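# Place sheet music behind stand's page holder, uncreased

## Task

Get the sheet of music onto the stand so it sits behind a page holder, and make sure the sheet ends up with no crease or fold in it.

## Robot and tools

Robot: two arms, left_arm and right_arm, each with a parallel two-finger gripper. Measured base positions in the scene frame: left_arm (-0.028, +0.297, 0) m, right_arm (-0.018, -0.298, 0) m, each yawed very slightly. A camera stand is fixed to the floor behind the arms.

Frames. The scene frame has its origin at table-top height, halfway between the nominal bases, with +z up and +x pointing out over the table. left_arm is on the +y side; arm names do not match image left or right. Each arm reports its hand pose, velocity, target and wrist-camera pose in its own base frame. Fixed cameras and the table use the scene frame. Offsets in a command are taken along the axes of that arm's current Hand target. On the gripper, +z runs along the fingers and the fingers open and close along y. end_effector_position is the spot between the pads, about 1 cm back from the tips. Reported poses can be a few cm off, more at long reach.

The 14-number row, used by execute_actions and move: dx, dy, dz, rx, ry, rz, opening for left_arm, then the same seven for right_arm. Always send all 14, even if one arm stays still. Every value lies in [-1, 1]. The six pose numbers are an offset (not a pose) from that arm's Hand target at the start of the action or move, in Hand-target axes; 1.0 equals 0.6 m or 180 degrees, and rx, ry, rz form a single rotation vector. Rows in a list all count from that same start, not from one another; repeating an offset in a new call moves further. Opening is absolute: +1 fully open (0.094 m), -1 closed. Sending 0 for an arm's opening closes it, so to keep a gripper as is, repeat its current command (see Tool commands). Six pose zeros re-request the current Hand target.

execute_actions(actions, cameras): actions is a list of actions; each action is a table of up to 15 rows, one per 1/30 s step, and a short table repeats its final row. cameras picks images by name, ["all"] or []; by default images appear only when actions is empty. An empty list also reports the scene number and task.

move(target, speed, blend, opening_speed, grip_force, blocking, cameras): drives each gripper in a straight line toward its row, or through a list of up to 15 rows, all offsets from the same Hand targets. speed is top path speed in m/s, 0.002 to 2.9 (default 0.25), one value or one per target; rotation is capped at twice that in rad/s. blend (m) rounds corners in a list; 0 stops at each. opening_speed is opening change per second on the -1..+1 scale, 0.2 or more; use it to close gently. grip_force is newtons per finger pad, 10 to 50, one number or one per arm; it persists, and low forces close slowly. blocking=false returns early while the move continues. Paths do not avoid obstacles or the other arm; fast moves overshoot and hit harder. Keep paths away from an arm's own base. The result adds a move: line with the ending (done, off_target, moving, held, fault) and limits (paced = pose clipped, held = steps withheld). An arm not named in the ending is done, within 10 mm and 2 degrees.

wait(seconds 0 to 10, cameras): lets time pass while commands hold. stop(cameras): brakes a running move. zoom_image(camera, region [x0, y0, x1, y1] pixels, max 504 by 504): enlarges part of the latest image. finished_scene(scene): ends the current scene irreversibly; pass its number, and the goal must hold without the robot.

Cameras: cam_head_left, cam_head_right (one rigid bar), cam_high, cam_low, cam_left_wrist, cam_right_wrist, each 504x504. Calibration is approximate; fixed cameras may have shifted up to about 2.3 degrees and 9 mm, and wrist images may lag during motion.

Results. Hand target is the last commanded pose after clipping and is the base for the next offsets. Grippers often stop a few cm short due to friction or load, which alone is no sign of contact; waiting does not fix it, but a new command re-requests the pose. Orientation requests are clipped to within 40 degrees of the current orientation each step. grip_measured is the finger opening on the command scale, reading up to about 2.5 mm wide when empty; it tracks the command even after touching, so it does not reveal contact. grip_effort_nm is gripper motor effort (negative closing) and is not pad force. Joint torques include gravity, carry offsets and noise, and joints 1 to 3 wrap at ±28 N m. Joint velocities may show as within noise. Motor temperatures: MOTOR HOT at 75 °C; at 90 °C the arm folds and idles; at 100 °C it goes limp. Holding loads, reaching far, or pushing into something heats motors.

Joint ranges (rad): waist -2.618 to 3.054, shoulder 0 to 3.142, elbow 0 to 3.142 (straight at 2.901), wrist pitch ±1.571, wrist yaw ±1.571, wrist roll ±2.094.

Avoid: objects falling from the table or being left off it, dropping or releasing a moving sheet, fast hits, hard pushes on the stand or table, and any contact or squeeze between the two arms, which can fail the scene. A blocked arm keeps pressing; to end a push, command a target back beyond the gripper's current spot. Handle the sheet gently and slowly so it is not bent or creased.

Each tool is called by a JSON object that holds its "name" and its "arguments".

## Session

{"name": "execute_actions", "arguments": {"actions": []}}

Scene clock: 0.00 s.
left_arm: end_effector_position=(+0.2215, -0.1250, +0.4606) grip_measured=-0.995 grip_effort_nm=n/a end_effector_quat_wxyz=(+0.606, +0.213, +0.671, -0.371) | right_arm: end_effector_position=(+0.3837, +0.0010, +0.4072) grip_measured=+1.000 grip_effort_nm=n/a end_effector_quat_wxyz=(+0.707, +0.000, +0.707, +0.000)
Joint positions: left_arm=[0.1 0.784 1.194 -0.394 0.958 -0.256 0] | right_arm=[0 1.047 1.047 0 0 0 0.094]
Joint velocities: within noise
Joint torques (N m): no reading
Motor temperatures (°C): left_arm=[24 24 23 26 22 22 23] | right_arm=[21 25 27 26 22 23 22]
Heat: left arm: 26 °C; right arm: 27 °C.
Hand target: left_arm +0.2185, -0.1253, +0.4650; +0.611, +0.217, +0.666, -0.369 | right_arm +0.3804, +0.0010, +0.4193; +0.718, +0.000, +0.696, +0.000
Tool commands: left_gripper/opening=-1.0 right_gripper/opening=+1.0

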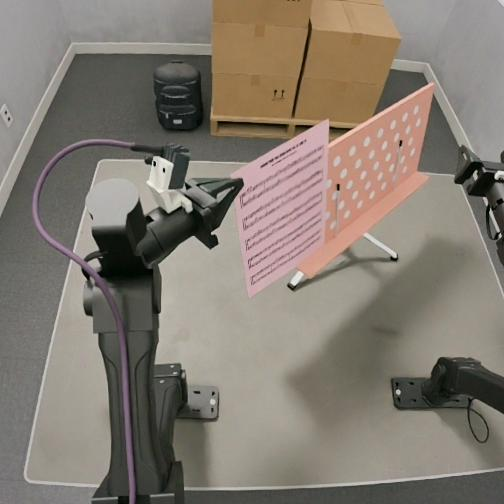

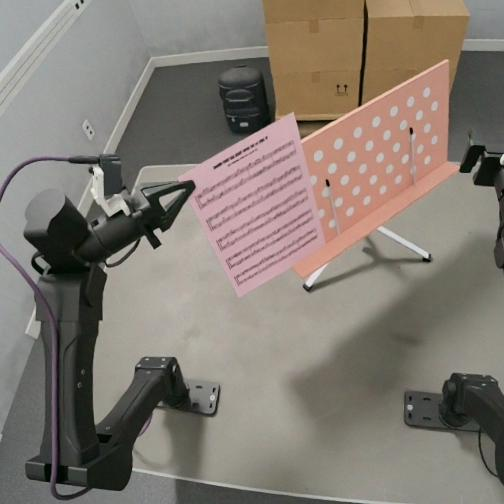

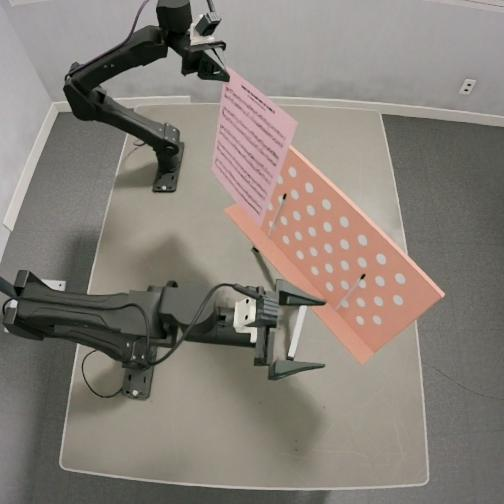

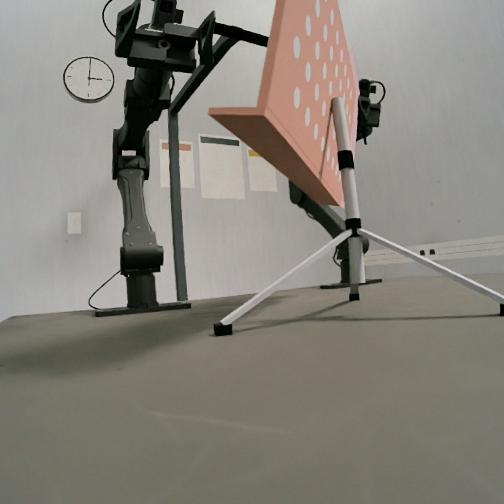

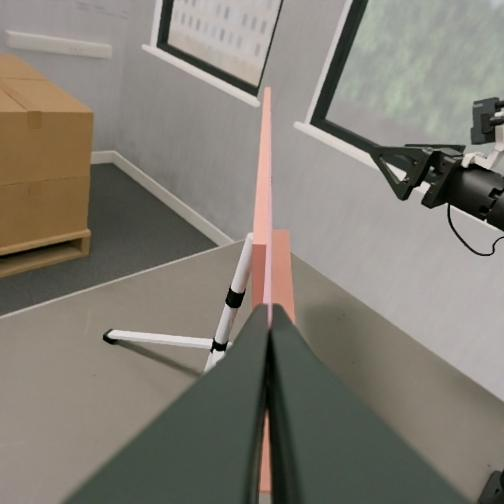

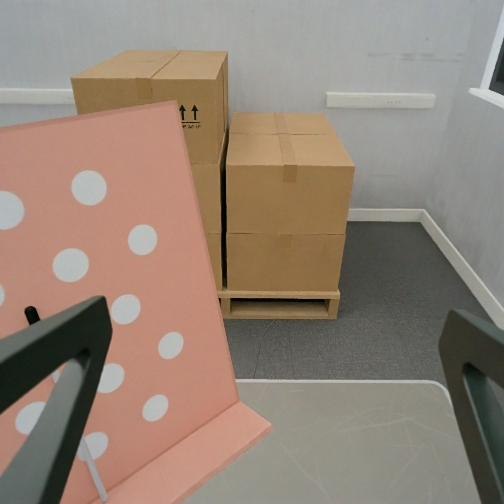

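{"name": "zoom_image", "arguments": {"camera": "cam_head_right", "region": [170, 50, 480, 300]}}

{"name": "zoom_image", "arguments": {"camera": "cam_head_left", "region": [180, 70, 450, 310]}}

{"name": "zoom_image", "arguments": {"camera": "cam_high", "region": [180, 50, 450, 370]}}

{"name": "zoom_image", "arguments": {"camera": "cam_right_wrist", "region": [0, 90, 300, 504]}}

{"name": "zoom_image", "arguments": {"camera": "cam_low", "region": [190, 0, 430, 240]}}

{"name": "zoom_image", "arguments": {"camera": "cam_left_wrist", "region": [190, 80, 350, 400]}}

Scaled by 1.626.

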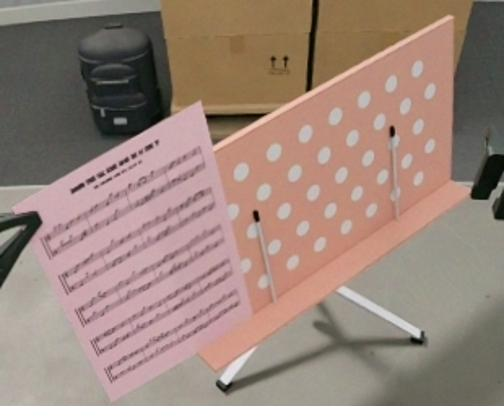

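Scaled by 1.867.

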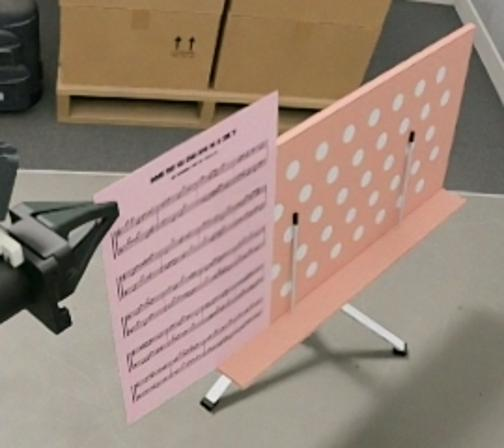

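Scaled by 1.575.

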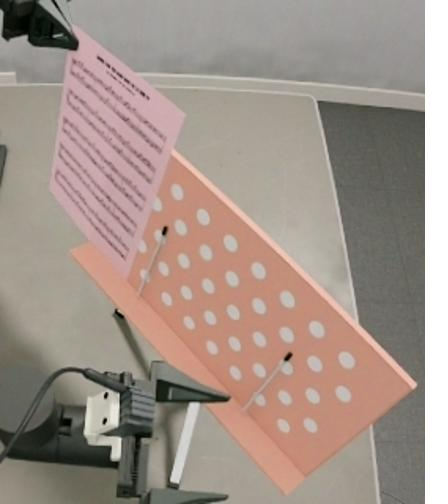

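Scaled by 1.217.

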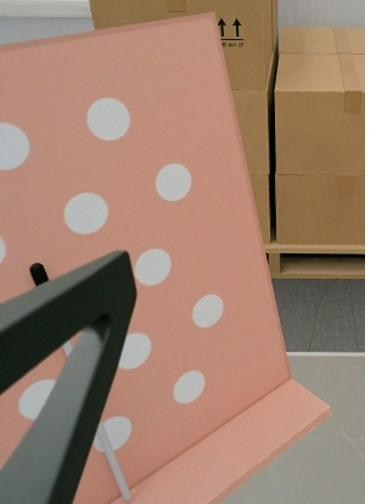

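Scaled by 2.100.

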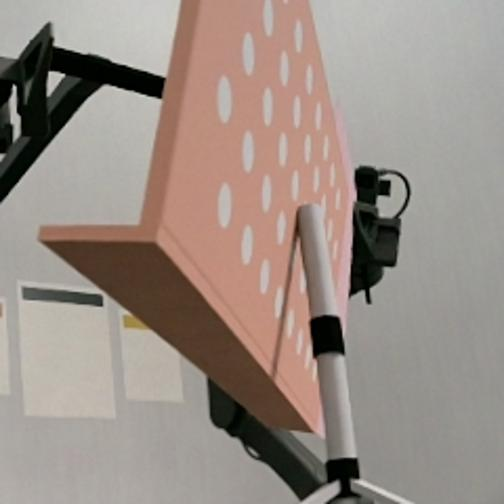

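Scaled by 1.575.

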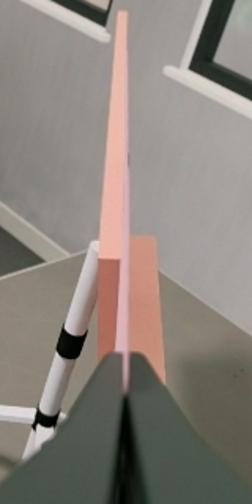

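{"name": "zoom_image", "arguments": {"camera": "cam_left_wrist", "region": [235, 140, 315, 320]}}

{"name": "zoom_image", "arguments": {"camera": "cam_right_wrist", "region": [0, 290, 130, 504]}}

{"name": "zoom_image", "arguments": {"camera": "cam_high", "region": [230, 160, 390, 350]}}

{"name": "zoom_image", "arguments": {"camera": "cam_head_right", "region": [290, 110, 440, 260]}}

Scaled by 2.800.

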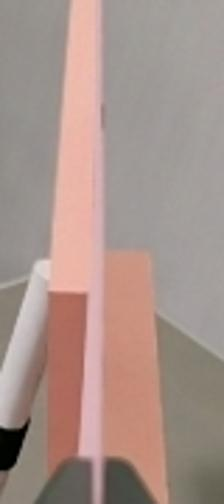

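Scaled by 2.355.

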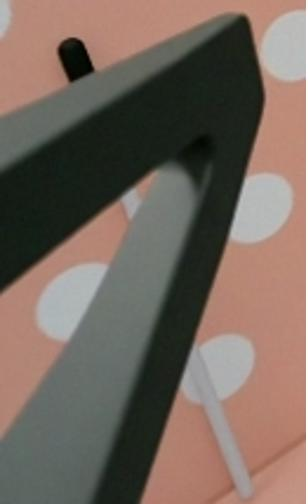

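Scaled by 2.653.

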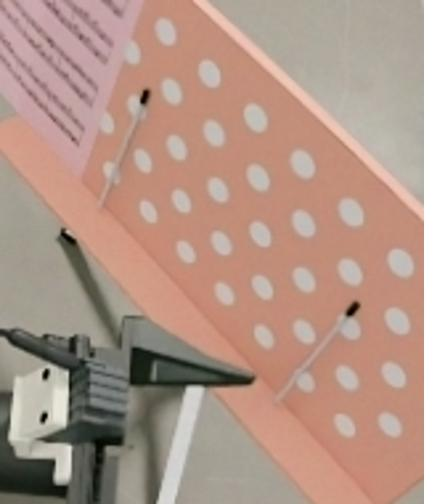

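Scaled by 3.360.

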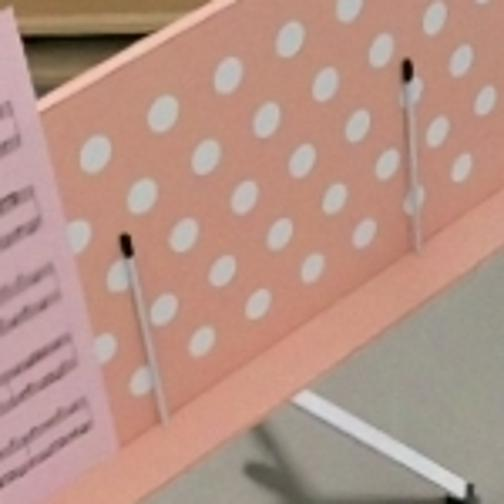

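{"name": "zoom_image", "arguments": {"camera": "cam_left_wrist", "region": [252, 160, 292, 240]}}

{"name": "zoom_image", "arguments": {"camera": "cam_left_wrist", "region": [252, 230, 292, 310]}}

Scaled by 6.300.

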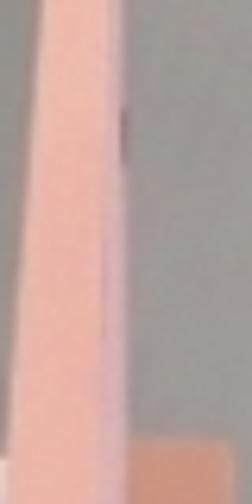

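Scaled by 6.300.

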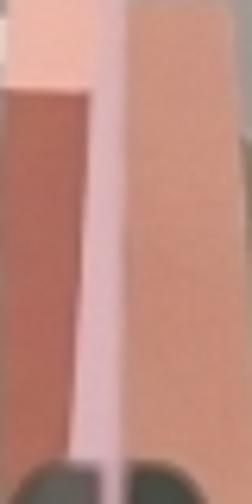

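{"name": "zoom_image", "arguments": {"camera": "cam_head_right", "region": [285, 215, 365, 295]}}

{"name": "zoom_image", "arguments": {"camera": "cam_high", "region": [210, 165, 300, 255]}}

{"name": "zoom_image", "arguments": {"camera": "cam_head_left", "region": [285, 170, 365, 290]}}

Scaled by 6.300.

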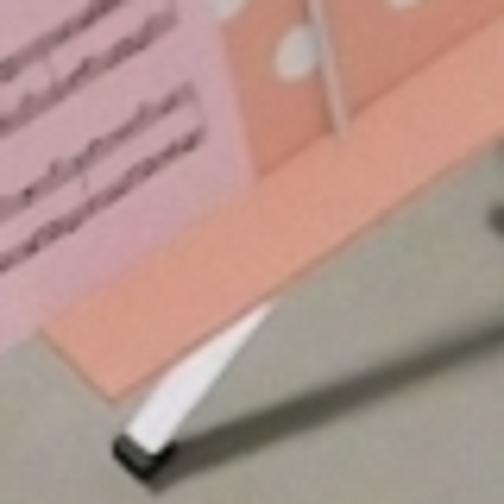

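Scaled by 5.600.

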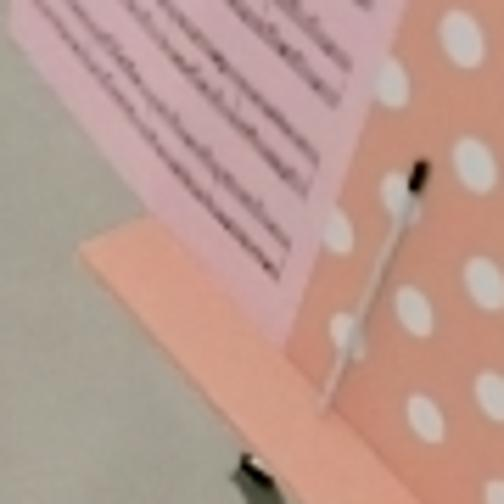

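Scaled by 4.200.

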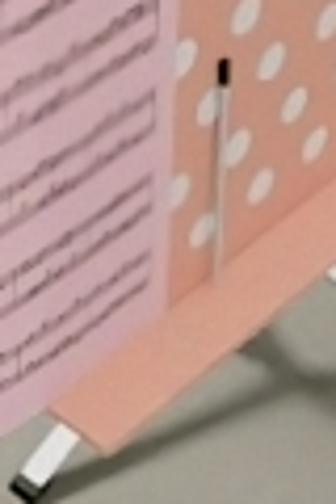

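{"name": "move", "arguments": {"target": [-0.0167, 0, -0.0667, 0, 0, 0, -1, 0.1052, 0.3573, -0.2272, -0.2384, 0.0817, -0.0280, -0.36], "speed": 0.25, "cameras": ["all"]}}

Scene clock: 12.03 s.
left_arm: end_effector_position=(+0.2024, -0.0899, +0.4629) grip_measured=-0.995 grip_effort_nm=-0.26 end_effector_quat_wxyz=(+0.599, +0.203, +0.675, -0.380) | right_arm: end_effector_position=(+0.2459, +0.2145, +0.3545) grip_measured=-0.358 grip_effort_nm=-0.08 end_effector_quat_wxyz=(+0.578, -0.294, +0.728, +0.223)
Joint positions: left_arm=[0.494 0.765 1.202 -0.406 1.351 -0.303 0] | right_arm=[0.672 0.864 1.004 -0.376 -0.077 -0.034 0.03]
Joint torques (N m): left_arm=[0.68 -0.43 8.42 1.68 0.01 -0.03] | right_arm=[0.55 -0.38 6.91 1.92 0.07 0.05]
Heat: left arm: 28 °C; right arm: 29 °C.
Hand target: left_arm +0.1940, -0.0933, +0.4739; +0.611, +0.217, +0.666, -0.369 | right_arm +0.2460, +0.2154, +0.3521; +0.575, -0.292, +0.731, +0.223
Off the commanded pose: left_arm 0.014 m, 3 deg | right_arm 0.003 m, 1 deg.
move: off_target (left_arm)
camera_calibration:
cam_left_wrist: T_world_to_cam=[[-0.709484, -0.649605, 0.273214, -0.037473], [-0.530897, 0.237726, -0.813409, 0.527688], [0.463444, -0.722149, -0.513536, 0.184017], [0, 0, 0, 1]] pos_world=[0.16828, -0.0168998, 0.533964]
cam_right_wrist: T_world_to_cam=[[0.717846, -0.695738, 0.0254212, -0.0315396], [-0.483948, -0.524909, -0.700189, 0.501151], [0.500492, 0.490325, -0.713505, 0.135269], [0, 0, 0, 1]] pos_world=[0.19747, 0.17479, 0.448217]

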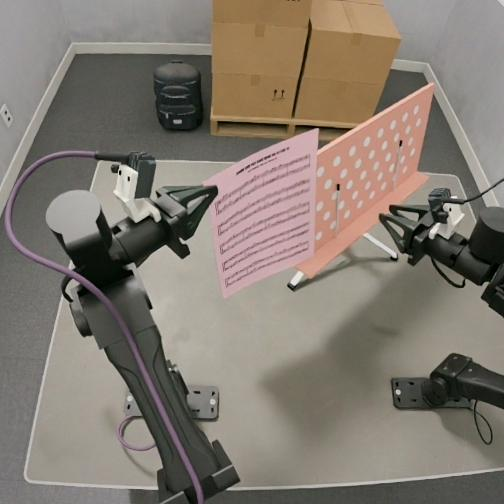

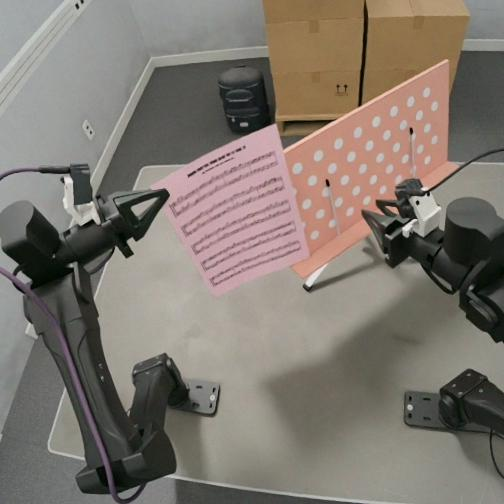

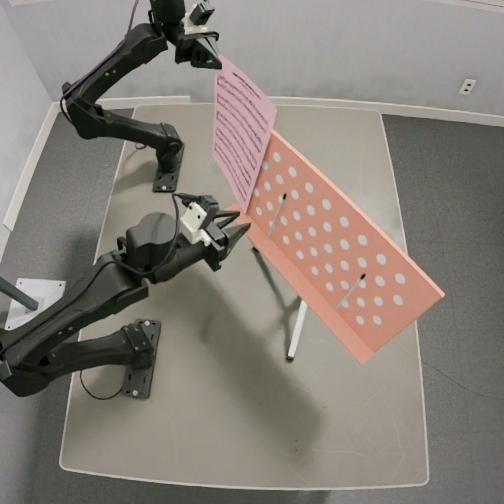

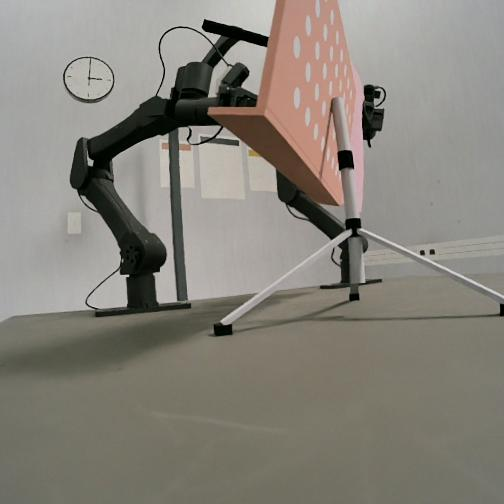

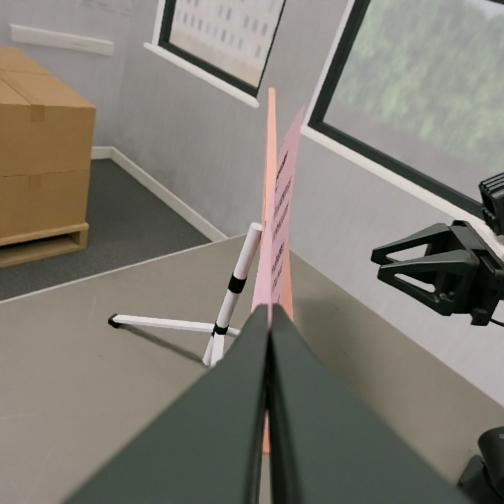

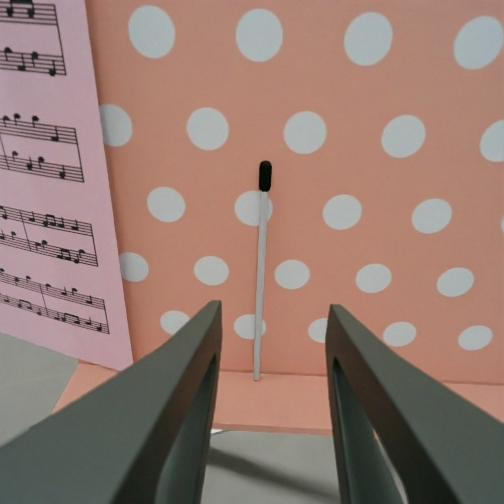

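{"name": "move", "arguments": {"target": [0, 0, 0, 0, 0, 0, -1, 0, 0.0058, 0.1, 0, 0, 0, -0.36], "speed": 0.1, "cameras": ["cam_right_wrist", "cam_left_wrist", "cam_high"]}}

Scene clock: 14.10 s.
left_arm: end_effector_position=(+0.2023, -0.0900, +0.4629) grip_measured=-0.995 grip_effort_nm=-0.25 end_effector_quat_wxyz=(+0.599, +0.203, +0.675, -0.381) | right_arm: end_effector_position=(+0.2851, +0.2552, +0.3263) grip_measured=-0.358 grip_effort_nm=-0.08 end_effector_quat_wxyz=(+0.563, -0.297, +0.740, +0.218)
Joint positions: left_arm=[0.494 0.765 1.202 -0.406 1.352 -0.305 0] | right_arm=[0.708 1.069 1.004 -0.21 -0.042 -0.025 0.03]
Joint torques (N m): left_arm=[0.62 -0.42 8.43 1.7 0.02 -0.06] | right_arm=[0.58 -2.13 8.88 2.13 0.07 0.05]
Heat: left arm: 28 °C; right arm: 30 °C.
Hand target: left_arm +0.1940, -0.0933, +0.4739; +0.611, +0.217, +0.666, -0.369 | right_arm +0.2864, +0.2576, +0.3376; +0.575, -0.292, +0.731, +0.223
Off the commanded pose: left_arm 0.014 m, 3 deg | right_arm 0.012 m, 2 deg.
move: off_target (left_arm, right_arm)
camera_calibration:
cam_left_wrist: T_world_to_cam=[[-0.709643, -0.648811, 0.274685, -0.0382235], [-0.531682, 0.237331, -0.813012, 0.5276], [0.462299, -0.722993, -0.513382, 0.184113], [0, 0, 0, 1]] pos_world=[0.168275, -0.0169033, 0.533965]
cam_right_wrist: T_world_to_cam=[[0.718301, -0.6954, 0.0215127, -0.0296483], [-0.504426, -0.541836, -0.672285, 0.522713], [0.479163, 0.472052, -0.739979, 0.0948915], [0, 0, 0, 1]] pos_world=[0.239498, 0.217814, 0.422268]
Images, in order (width x height): cam_high 504x504, cam_left_wrist 504x504, cam_right_wrist 504x504.

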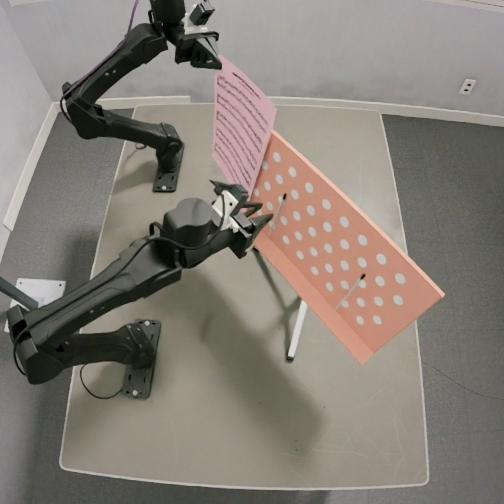

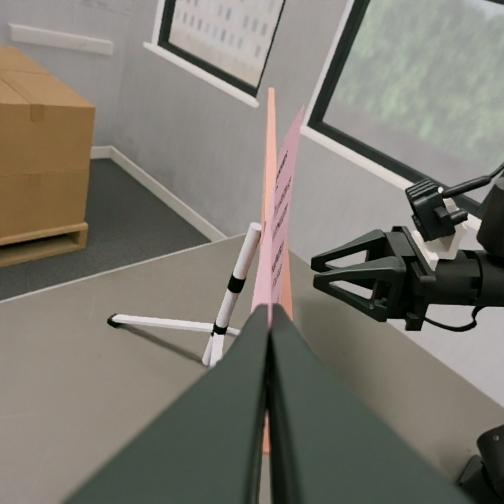

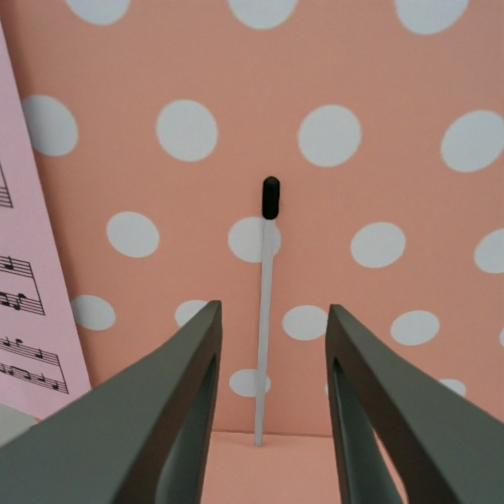

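{"name": "move", "arguments": {"target": [0, 0, 0, 0, 0, 0, -1, -0.0198, 0.0022, 0.045, 0, 0, 0, -0.36], "speed": 0.08, "cameras": ["cam_right_wrist"]}}

Scene clock: 16.13 s.
left_arm: end_effector_position=(+0.2023, -0.0900, +0.4629) grip_measured=-0.995 grip_effort_nm=-0.26 end_effector_quat_wxyz=(+0.599, +0.203, +0.675, -0.381) | right_arm: end_effector_position=(+0.3036, +0.2741, +0.3227) grip_measured=-0.358 grip_effort_nm=-0.08 end_effector_quat_wxyz=(+0.557, -0.299, +0.744, +0.216)
Joint positions: left_arm=[0.494 0.765 1.202 -0.406 1.352 -0.305 0] | right_arm=[0.718 1.177 1.064 -0.178 -0.032 -0.022 0.03]
Joint torques (N m): left_arm=[0.62 -0.42 8.42 1.68 0.02 -0.05] | right_arm=[0.59 -2.65 10.91 2.13 0.07 0.05]
Heat: left arm: 28 °C; right arm: 30 °C.
Hand target: left_arm +0.1940, -0.0933, +0.4739; +0.611, +0.217, +0.666, -0.369 | right_arm +0.3066, +0.2784, +0.3427; +0.575, -0.292, +0.731, +0.223
Off the commanded pose: left_arm 0.014 m, 3 deg | right_arm 0.021 m, 3 deg.
move: off_target (left_arm, right_arm)
camera_calibration:
cam_right_wrist: T_world_to_cam=[[0.718561, -0.695167, 0.0202973, -0.0293772], [-0.512465, -0.54899, -0.660296, 0.540466], [0.470159, 0.464061, -0.750731, 0.0828858], [0, 0, 0, 1]] pos_world=[0.25911, 0.237824, 0.419689]
Images, in order (width x height): cam_right_wrist 504x504.

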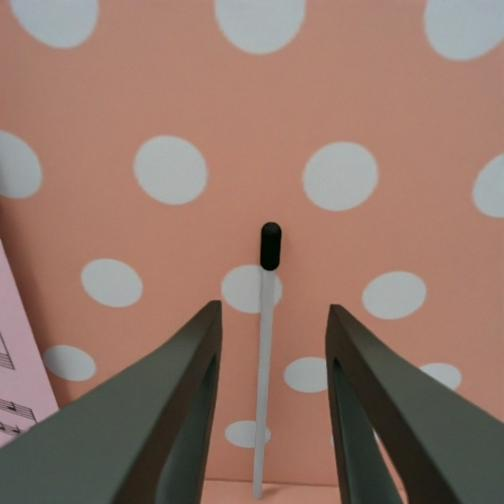

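{"name": "move", "arguments": {"target": [0, 0, 0, 0, 0, 0, -1, -0.025, 0.0017, 0.026, 0, 0, 0, -0.36], "speed": 0.06, "cameras": ["cam_right_wrist", "cam_high"]}}

Scene clock: 17.30 s.
left_arm: end_effector_position=(+0.2023, -0.0900, +0.4629) grip_measured=-0.995 grip_effort_nm=-0.26 end_effector_quat_wxyz=(+0.599, +0.203, +0.675, -0.381) | right_arm: end_effector_position=(+0.3175, +0.2886, +0.3377) grip_measured=-0.358 grip_effort_nm=-0.08 end_effector_quat_wxyz=(+0.563, -0.297, +0.740, +0.218)
Joint positions: left_arm=[0.494 0.765 1.202 -0.406 1.352 -0.305 0] | right_arm=[0.724 1.255 1.159 -0.177 -0.026 -0.021 0.03]
Joint torques (N m): left_arm=[0.65 -0.47 8.4 1.69 0.02 -0.07] | right_arm=[0.62 -3.19 10.91 1.97 0.09 0.06]
Heat: left arm: 28 °C; right arm: 30 °C.
Hand target: left_arm +0.1940, -0.0933, +0.4739; +0.611, +0.217, +0.666, -0.369 | right_arm +0.3195, +0.2922, +0.3536; +0.575, -0.292, +0.731, +0.223
Off the commanded pose: left_arm 0.014 m, 3 deg | right_arm 0.016 m, 2 deg.
move: off_target (left_arm, right_arm)
camera_calibration:
cam_right_wrist: T_world_to_cam=[[0.718481, -0.695204, 0.0218501, -0.0301867], [-0.504229, -0.542236, -0.672111, 0.564857], [0.479102, 0.471882, -0.740128, 0.0722336], [0, 0, 0, 1]] pos_world=[0.271898, 0.251214, 0.433768]
Images, in order (width x height): cam_high 504x504, cam_right_wrist 504x504.

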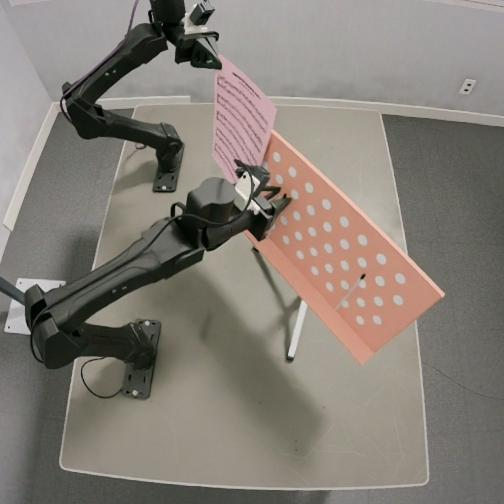

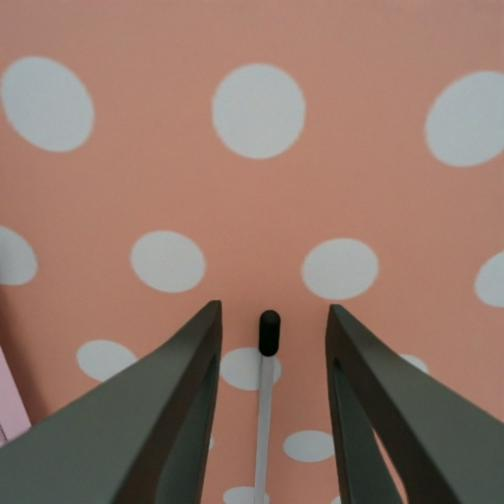

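{"name": "move", "arguments": {"target": [[0, 0, 0, 0, 0, 0, -1, 0.0167, 0.0022, 0.001, 0, 0, 0, -0.36]], "speed": 0.06, "cameras": ["cam_right_wrist"]}}

Scene clock: 18.50 s.
left_arm: end_effector_position=(+0.2023, -0.0900, +0.4629) grip_measured=-0.995 grip_effort_nm=-0.26 end_effector_quat_wxyz=(+0.599, +0.203, +0.675, -0.381) | right_arm: end_effector_position=(+0.3177, +0.2903, +0.3424) grip_measured=-0.358 grip_effort_nm=-0.08 end_effector_quat_wxyz=(+0.571, -0.296, +0.734, +0.220)
Joint positions: left_arm=[0.494 0.765 1.202 -0.406 1.352 -0.305 0] | right_arm=[0.729 1.255 1.159 -0.158 -0.021 -0.02 0.03]
Joint torques (N m): left_arm=[0.64 -0.44 8.38 1.69 0.03 -0.06] | right_arm=[0.58 -4.07 6.91 2.13 0.07 0.05]
Motor temperatures (°C): left_arm=[24 24 24 29 22 22 23] | right_arm=[21 25 29 31 22 23 22]
Heat: left arm: 29 °C; right arm: 31 °C.
Hand target: left_arm +0.1940, -0.0933, +0.4739; +0.611, +0.217, +0.666, -0.369 | right_arm +0.3174, +0.2918, +0.3437; +0.575, -0.292, +0.731, +0.223
Off the commanded pose: left_arm 0.014 m, 3 deg | right_arm 0.002 m, 1 deg.
move: off_target (left_arm)
camera_calibration:
cam_right_wrist: T_world_to_cam=[[0.718097, -0.695537, 0.023767, -0.029632], [-0.49416, -0.533641, -0.686318, 0.568221], [0.490043, 0.481099, -0.726913, 0.0640493], [0, 0, 0, 1]] pos_world=[0.270684, 0.251802, 0.437243]
Images, in order (width x height): cam_right_wrist 504x504.

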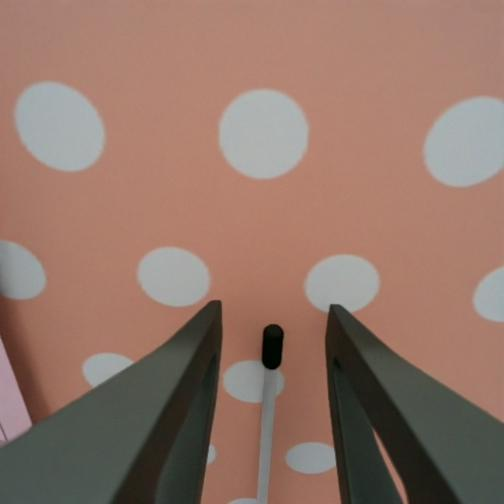

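{"name": "move", "arguments": {"target": [[0, 0, 0, 0, 0, 0, -1, 0.025, 0.0, 0.0, 0, 0, 0, -0.36]], "speed": 0.06, "cameras": ["cam_right_wrist"]}}

Scene clock: 19.57 s.
left_arm: end_effector_position=(+0.2023, -0.0900, +0.4629) grip_measured=-0.995 grip_effort_nm=-0.26 end_effector_quat_wxyz=(+0.599, +0.203, +0.675, -0.381) | right_arm: end_effector_position=(+0.3177, +0.2904, +0.3278) grip_measured=-0.358 grip_effort_nm=-0.08 end_effector_quat_wxyz=(+0.572, -0.295, +0.733, +0.221)
Joint positions: left_arm=[0.494 0.765 1.202 -0.406 1.352 -0.305 0] | right_arm=[0.729 1.248 1.093 -0.096 -0.021 -0.019 0.03]
Joint torques (N m): left_arm=[0.65 -0.43 8.4 1.69 0.02 -0.05] | right_arm=[0.53 -5.12 6.5 2.02 0.07 0.04]
Heat: left arm: 29 °C; right arm: 31 °C.
Hand target: left_arm +0.1940, -0.0933, +0.4739; +0.611, +0.217, +0.666, -0.369 | right_arm +0.3148, +0.2893, +0.3290; +0.575, -0.292, +0.731, +0.223
Off the commanded pose: left_arm 0.014 m, 3 deg | right_arm 0.003 m, 1 deg.
move: off_target (left_arm)
camera_calibration:
cam_right_wrist: T_world_to_cam=[[0.717844, -0.695826, 0.0229204, -0.028851], [-0.493227, -0.531518, -0.688633, 0.558162], [0.491352, 0.483027, -0.724747, 0.0517533], [0, 0, 0, 1]] pos_world=[0.270582, 0.251599, 0.422538]
Images, in order (width x height): cam_right_wrist 504x504.

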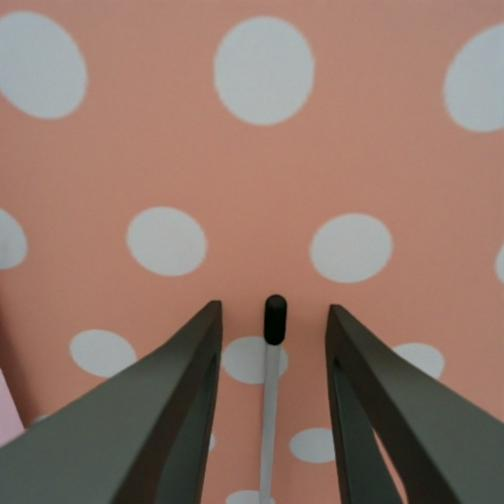

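{"name": "move", "arguments": {"target": [[0, 0, 0, 0, 0, 0, -1, 0.006, 0.0, 0.0015, 0, 0, 0, -0.36], [0, 0, 0, 0, 0, 0, -1, 0.006, 0.0, 0.0015, 0, 0, 0, -0.97]], "speed": 0.06, "grip_force": [50, 20], "cameras": ["cam_right_wrist", "cam_high"]}}

Scene clock: 23.00 s.
left_arm: end_effector_position=(+0.2023, -0.0900, +0.4629) grip_measured=-0.995 grip_effort_nm=-0.26 end_effector_quat_wxyz=(+0.599, +0.203, +0.675, -0.381) | right_arm: end_effector_position=(+0.3176, +0.2903, +0.3267) grip_measured=-0.875 grip_effort_nm=-0.44 end_effector_quat_wxyz=(+0.575, -0.294, +0.731, +0.222)
Joint positions: left_arm=[0.494 0.765 1.202 -0.406 1.352 -0.305 0] | right_arm=[0.729 1.244 1.076 -0.075 -0.021 -0.019 0.006]
Joint torques (N m): left_arm=[0.65 -0.43 8.39 1.7 0.03 -0.05] | right_arm=[0.51 -4.86 6.58 1.95 0.07 0.04]
Heat: left arm: 29 °C; right arm: 32 °C.
Hand target: left_arm +0.1940, -0.0933, +0.4739; +0.611, +0.217, +0.666, -0.369 | right_arm +0.3148, +0.2892, +0.3255; +0.575, -0.292, +0.731, +0.223
Off the commanded pose: left_arm 0.014 m, 3 deg | right_arm 0.003 m, 0 deg.
grip_force (N): 50, 20
move: off_target (left_arm)
camera_calibration:
cam_right_wrist: T_world_to_cam=[[0.717689, -0.695965, 0.0235605, -0.0289165], [-0.488541, -0.527323, -0.695167, 0.556643], [0.496236, 0.487403, -0.718462, 0.0461885], [0, 0, 0, 1]] pos_world=[0.269776, 0.250894, 0.420826]
Images, in order (width x height): cam_high 504x504, cam_right_wrist 504x504.

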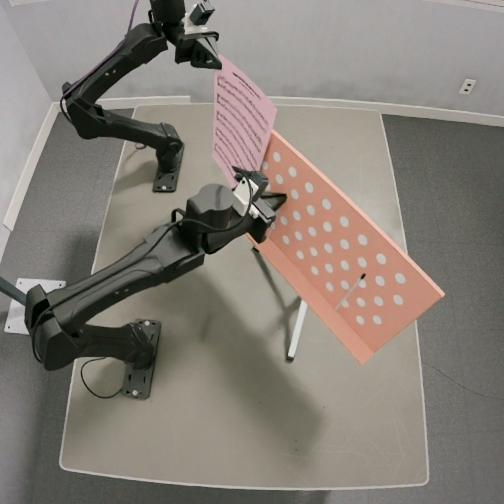

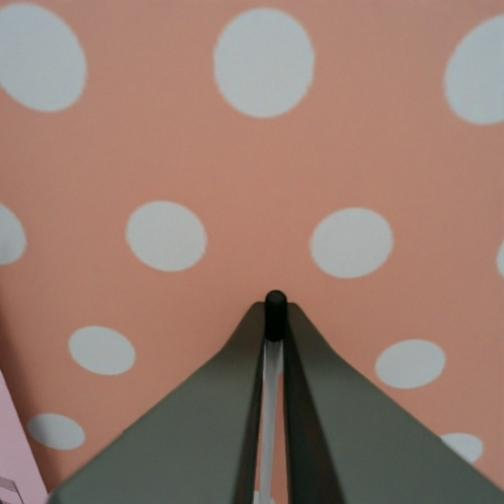

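{"name": "move", "arguments": {"target": [0, 0, 0, 0, 0, 0, -1, 0.006, 0.0, -0.030, 0, 0, 0, -0.97], "speed": 0.05, "cameras": ["cam_right_wrist", "cam_high", "cam_low"]}}

Scene clock: 24.50 s.
left_arm: end_effector_position=(+0.2023, -0.0900, +0.4629) grip_measured=-0.995 grip_effort_nm=-0.26 end_effector_quat_wxyz=(+0.599, +0.203, +0.675, -0.381) | right_arm: end_effector_position=(+0.3082, +0.2814, +0.3295) grip_measured=-0.877 grip_effort_nm=-0.47 end_effector_quat_wxyz=(+0.582, -0.291, +0.726, +0.224)
Joint positions: left_arm=[0.494 0.765 1.202 -0.406 1.352 -0.305 0] | right_arm=[0.729 1.189 1.036 -0.072 -0.019 -0.019 0.006]
Joint torques (N m): left_arm=[0.62 -0.43 8.4 1.7 0.01 -0.06] | right_arm=[0.38 -5.83 6.54 1.59 0.03 0.03]
Heat: left arm: 29 °C; right arm: 32 °C.
Hand target: left_arm +0.1940, -0.0933, +0.4739; +0.611, +0.217, +0.666, -0.369 | right_arm +0.3014, +0.2768, +0.3262; +0.575, -0.292, +0.731, +0.223
Off the commanded pose: left_arm 0.014 m, 3 deg | right_arm 0.009 m, 1 deg.
grip_force (N): 50, 20
move: off_target (left_arm)
camera_calibration:
cam_right_wrist: T_world_to_cam=[[0.716039, -0.697616, 0.0248934, -0.0278312], [-0.480302, -0.518237, -0.707631, 0.548342], [0.506555, 0.494735, -0.706144, 0.0478461], [0, 0, 0, 1]] pos_world=[0.259061, 0.241084, 0.422502]
Images, in order (width x height): cam_high 504x504, cam_low 504x504, cam_right_wrist 504x504.

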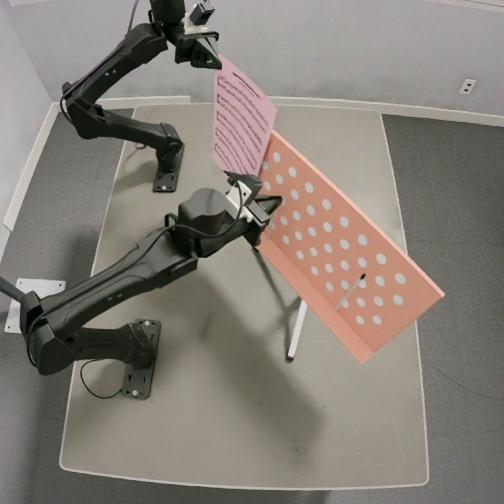

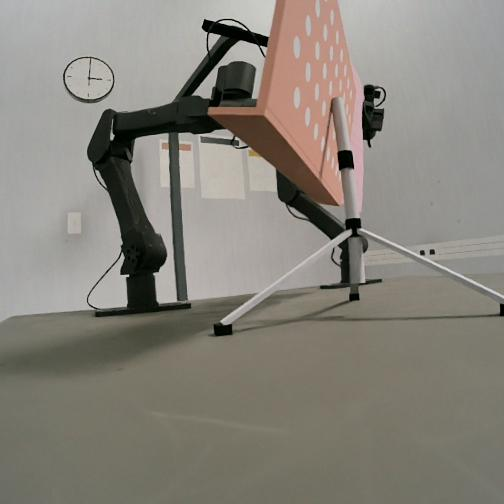

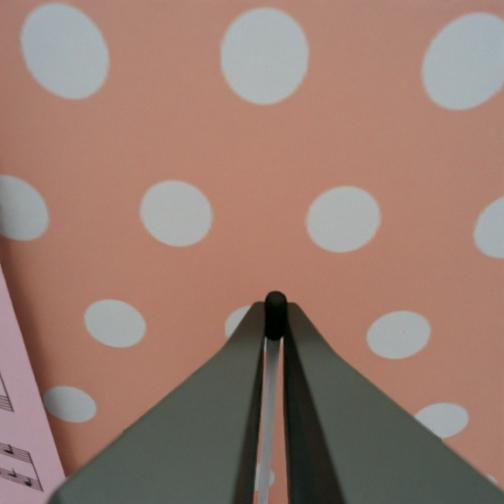

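{"name": "move", "arguments": {"target": [0, 0, 0, 0, 0, 0, -1, 0.004, 0.0, -0.042, 0, 0, 0, -0.97], "speed": 0.05, "cameras": ["cam_right_wrist", "cam_high", "cam_head_right", "cam_left_wrist"]}}

Scene clock: 25.47 s.
left_arm: end_effector_position=(+0.2023, -0.0900, +0.4629) grip_measured=-0.995 grip_effort_nm=-0.26 end_effector_quat_wxyz=(+0.599, +0.203, +0.675, -0.381) | right_arm: end_effector_position=(+0.2895, +0.2639, +0.3322) grip_measured=-0.877 grip_effort_nm=-0.46 end_effector_quat_wxyz=(+0.580, -0.291, +0.728, +0.222)
Joint positions: left_arm=[0.494 0.765 1.202 -0.406 1.352 -0.305 0] | right_arm=[0.729 1.091 0.996 -0.135 -0.016 -0.019 0.006]
Joint torques (N m): left_arm=[0.68 -0.47 8.43 1.69 0.01 -0.06] | right_arm=[0.23 -4.96 6.68 1.62 -0.03 0.02]
Heat: left arm: 29 °C; right arm: 32 °C.
Hand target: left_arm +0.1940, -0.0933, +0.4739; +0.611, +0.217, +0.666, -0.369 | right_arm +0.2830, +0.2596, +0.3299; +0.575, -0.292, +0.731, +0.223
Off the commanded pose: left_arm 0.014 m, 3 deg | right_arm 0.008 m, 1 deg.
grip_force (N): 50, 20
move: off_target (left_arm)
camera_calibration:
cam_left_wrist: T_world_to_cam=[[-0.709643, -0.648811, 0.274685, -0.0382235], [-0.531682, 0.237331, -0.813012, 0.5276], [0.462299, -0.722993, -0.513382, 0.184113], [0, 0, 0, 1]] pos_world=[0.168275, -0.0169033, 0.533965]
cam_right_wrist: T_world_to_cam=[[0.713773, -0.699919, 0.0253379, -0.0256417], [-0.484283, -0.519358, -0.704086, 0.532477], [0.505963, 0.490287, -0.709662, 0.0703855], [0, 0, 0, 1]] pos_world=[0.24056, 0.22409, 0.42551]
Images, in order (width x height): cam_head_right 504x504, cam_high 504x504, cam_left_wrist 504x504, cam_right_wrist 504x504.

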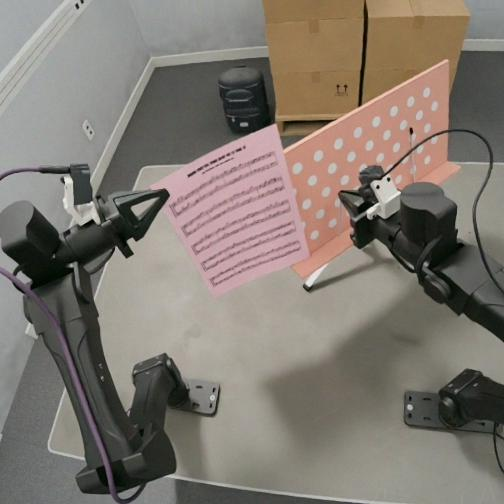

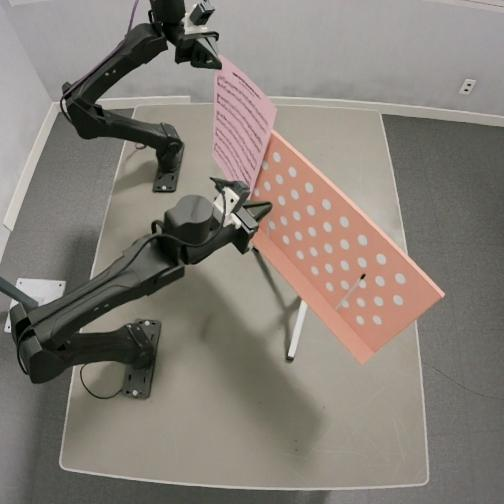

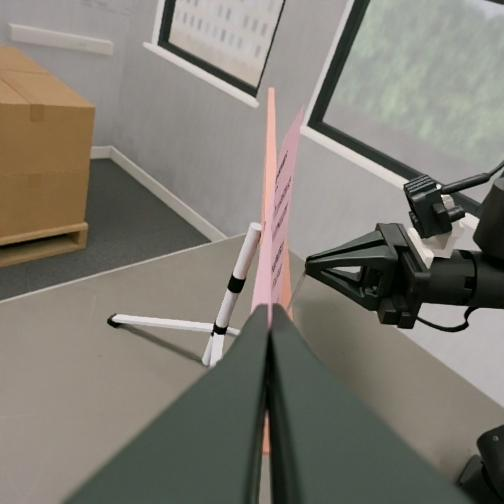

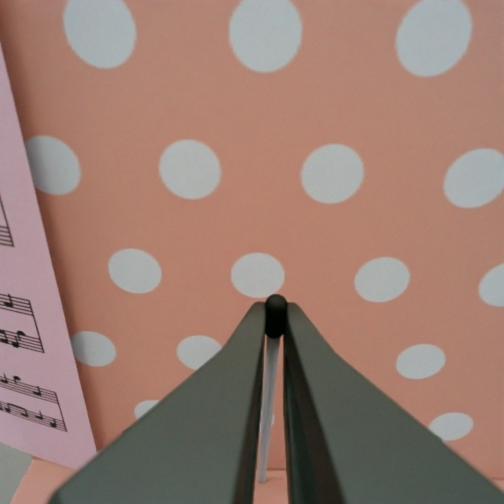

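{"name": "move", "arguments": {"target": [[0, -0.0333, 0, 0, 0, 0, -1, 0, 0, 0, 0, 0, 0, -0.97], [-0.125, -0.0333, 0, 0, 0, 0, -1, 0, 0, 0, 0, 0, 0, -0.97]], "speed": 0.1, "blend": 0.01, "cameras": ["cam_left_wrist", "cam_high", "cam_head_right", "cam_right_wrist"]}}

Scene clock: 28.27 s.
left_arm: end_effector_position=(+0.1938, -0.0933, +0.5471) grip_measured=-0.995 grip_effort_nm=-0.26 end_effector_quat_wxyz=(+0.607, +0.212, +0.667, -0.375) | right_arm: end_effector_position=(+0.2895, +0.2639, +0.3322) grip_measured=-0.877 grip_effort_nm=-0.47 end_effector_quat_wxyz=(+0.580, -0.291, +0.728, +0.222)
Joint positions: left_arm=[0.507 0.956 1.649 -0.599 1.367 -0.338 0] | right_arm=[0.729 1.091 0.996 -0.135 -0.016 -0.019 0.006]
Joint torques (N m): left_arm=[0.58 0.79 7.2 1.45 -0.04 0.12] | right_arm=[0.21 -4.94 6.69 1.63 -0.04 0.03]
Heat: left arm: 29 °C; right arm: 32 °C.
Hand target: left_arm +0.1912, -0.0940, +0.5516; +0.611, +0.217, +0.666, -0.369 | right_arm +0.2830, +0.2596, +0.3299; +0.575, -0.292, +0.731, +0.223
Off the commanded pose: left_arm 0.005 m, 1 deg | right_arm 0.008 m, 1 deg.
grip_force (N): 50, 20
move: done; blend cut to 0.0099 m at target 1
camera_calibration:
cam_left_wrist: T_world_to_cam=[[-0.718727, -0.649918, 0.247058, -0.0528096], [-0.506617, 0.246152, -0.826286, 0.595442], [0.476204, -0.719038, -0.506176, 0.222528], [0, 0, 0, 1]] pos_world=[0.157737, -0.0208854, 0.61769]
cam_right_wrist: T_world_to_cam=[[0.713773, -0.699919, 0.0253379, -0.0256417], [-0.484283, -0.519358, -0.704086, 0.532477], [0.505963, 0.490287, -0.709662, 0.0703855], [0, 0, 0, 1]] pos_world=[0.24056, 0.22409, 0.42551]
Images, in order (width x height): cam_head_right 504x504, cam_high 504x504, cam_left_wrist 504x504, cam_right_wrist 504x504.

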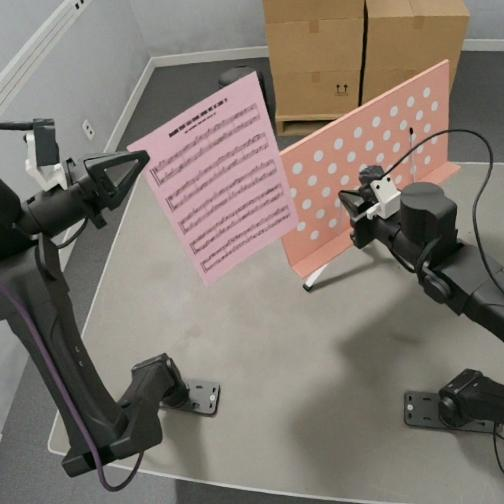

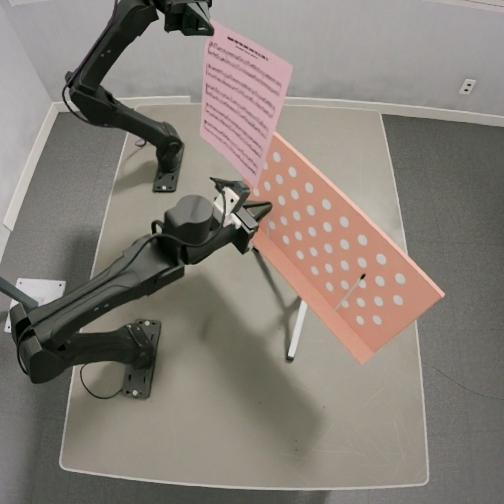

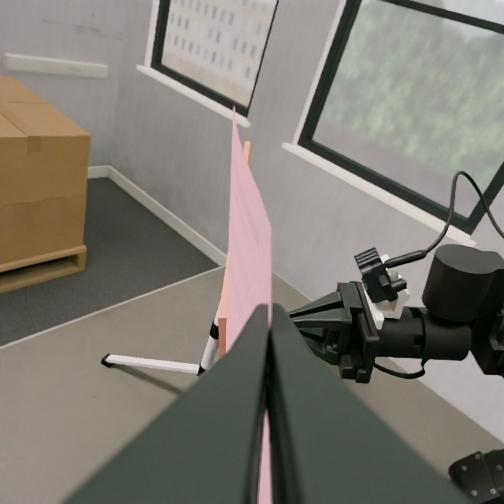

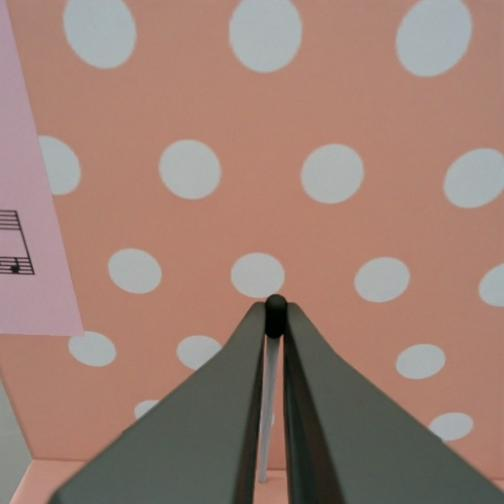

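{"name": "move", "arguments": {"target": [0, 0.0167, 0.15, 0, 0, 0, -1, 0, 0, 0, 0, 0, 0, -0.97], "speed": 0.08, "cameras": ["cam_left_wrist", "cam_high", "cam_head_right", "cam_right_wrist"]}}

Scene clock: 30.77 s.
left_arm: end_effector_position=(+0.2627, -0.1551, +0.5355) grip_measured=-0.995 grip_effort_nm=-0.26 end_effector_quat_wxyz=(+0.593, +0.207, +0.683, -0.374) | right_arm: end_effector_position=(+0.2895, +0.2639, +0.3322) grip_measured=-0.877 grip_effort_nm=-0.46 end_effector_quat_wxyz=(+0.580, -0.291, +0.728, +0.222)
Joint positions: left_arm=[-0.136 1.114 1.696 -0.604 0.72 -0.254 0] | right_arm=[0.729 1.091 0.996 -0.135 -0.016 -0.019 0.006]
Joint torques (N m): left_arm=[-0.68 -1.44 8.7 2.15 -0.07 0.1] | right_arm=[0.2 -4.96 6.68 1.63 -0.04 0.02]
Heat: left arm: 29 °C; right arm: 32 °C.
Hand target: left_arm +0.2575, -0.1557, +0.5509; +0.611, +0.217, +0.666, -0.369 | right_arm +0.2830, +0.2596, +0.3299; +0.575, -0.292, +0.731, +0.223
Off the commanded pose: left_arm 0.016 m, 3 deg | right_arm 0.008 m, 1 deg.
grip_force (N): 50, 20
move: off_target (left_arm)
camera_calibration:
cam_left_wrist: T_world_to_cam=[[-0.705213, -0.655964, 0.269045, -0.0568396], [-0.541687, 0.253665, -0.801392, 0.633094], [0.457437, -0.71089, -0.534215, 0.160681], [0, 0, 0, 1]] pos_world=[0.229353, -0.0836513, 0.608487]
cam_right_wrist: T_world_to_cam=[[0.713773, -0.699919, 0.0253379, -0.0256417], [-0.484283, -0.519358, -0.704086, 0.532477], [0.505963, 0.490287, -0.709662, 0.0703855], [0, 0, 0, 1]] pos_world=[0.24056, 0.22409, 0.42551]
Images, in order (width x height): cam_head_right 504x504, cam_high 504x504, cam_left_wrist 504x504, cam_right_wrist 504x504.

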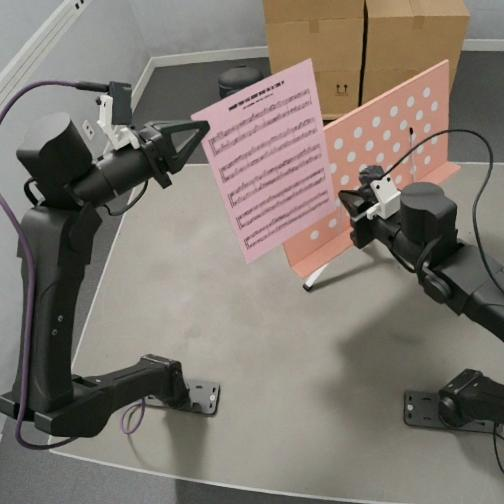

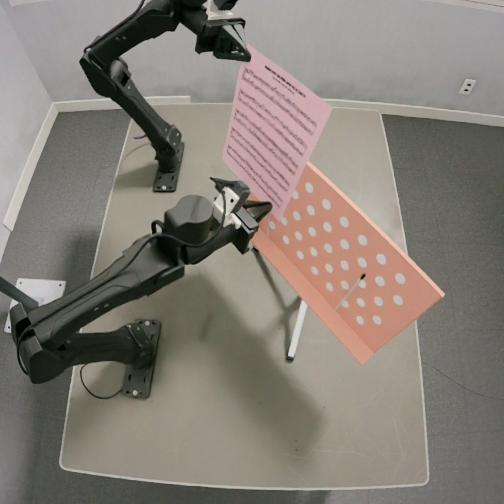

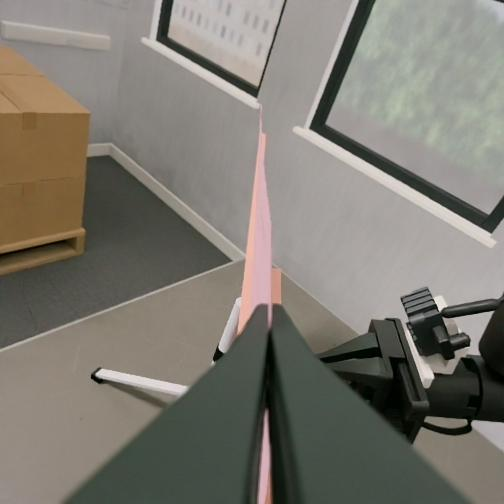

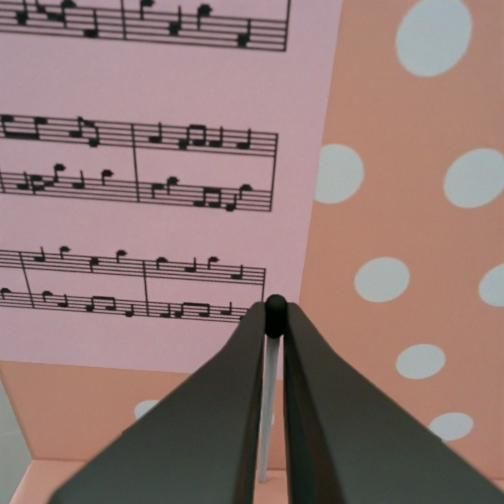

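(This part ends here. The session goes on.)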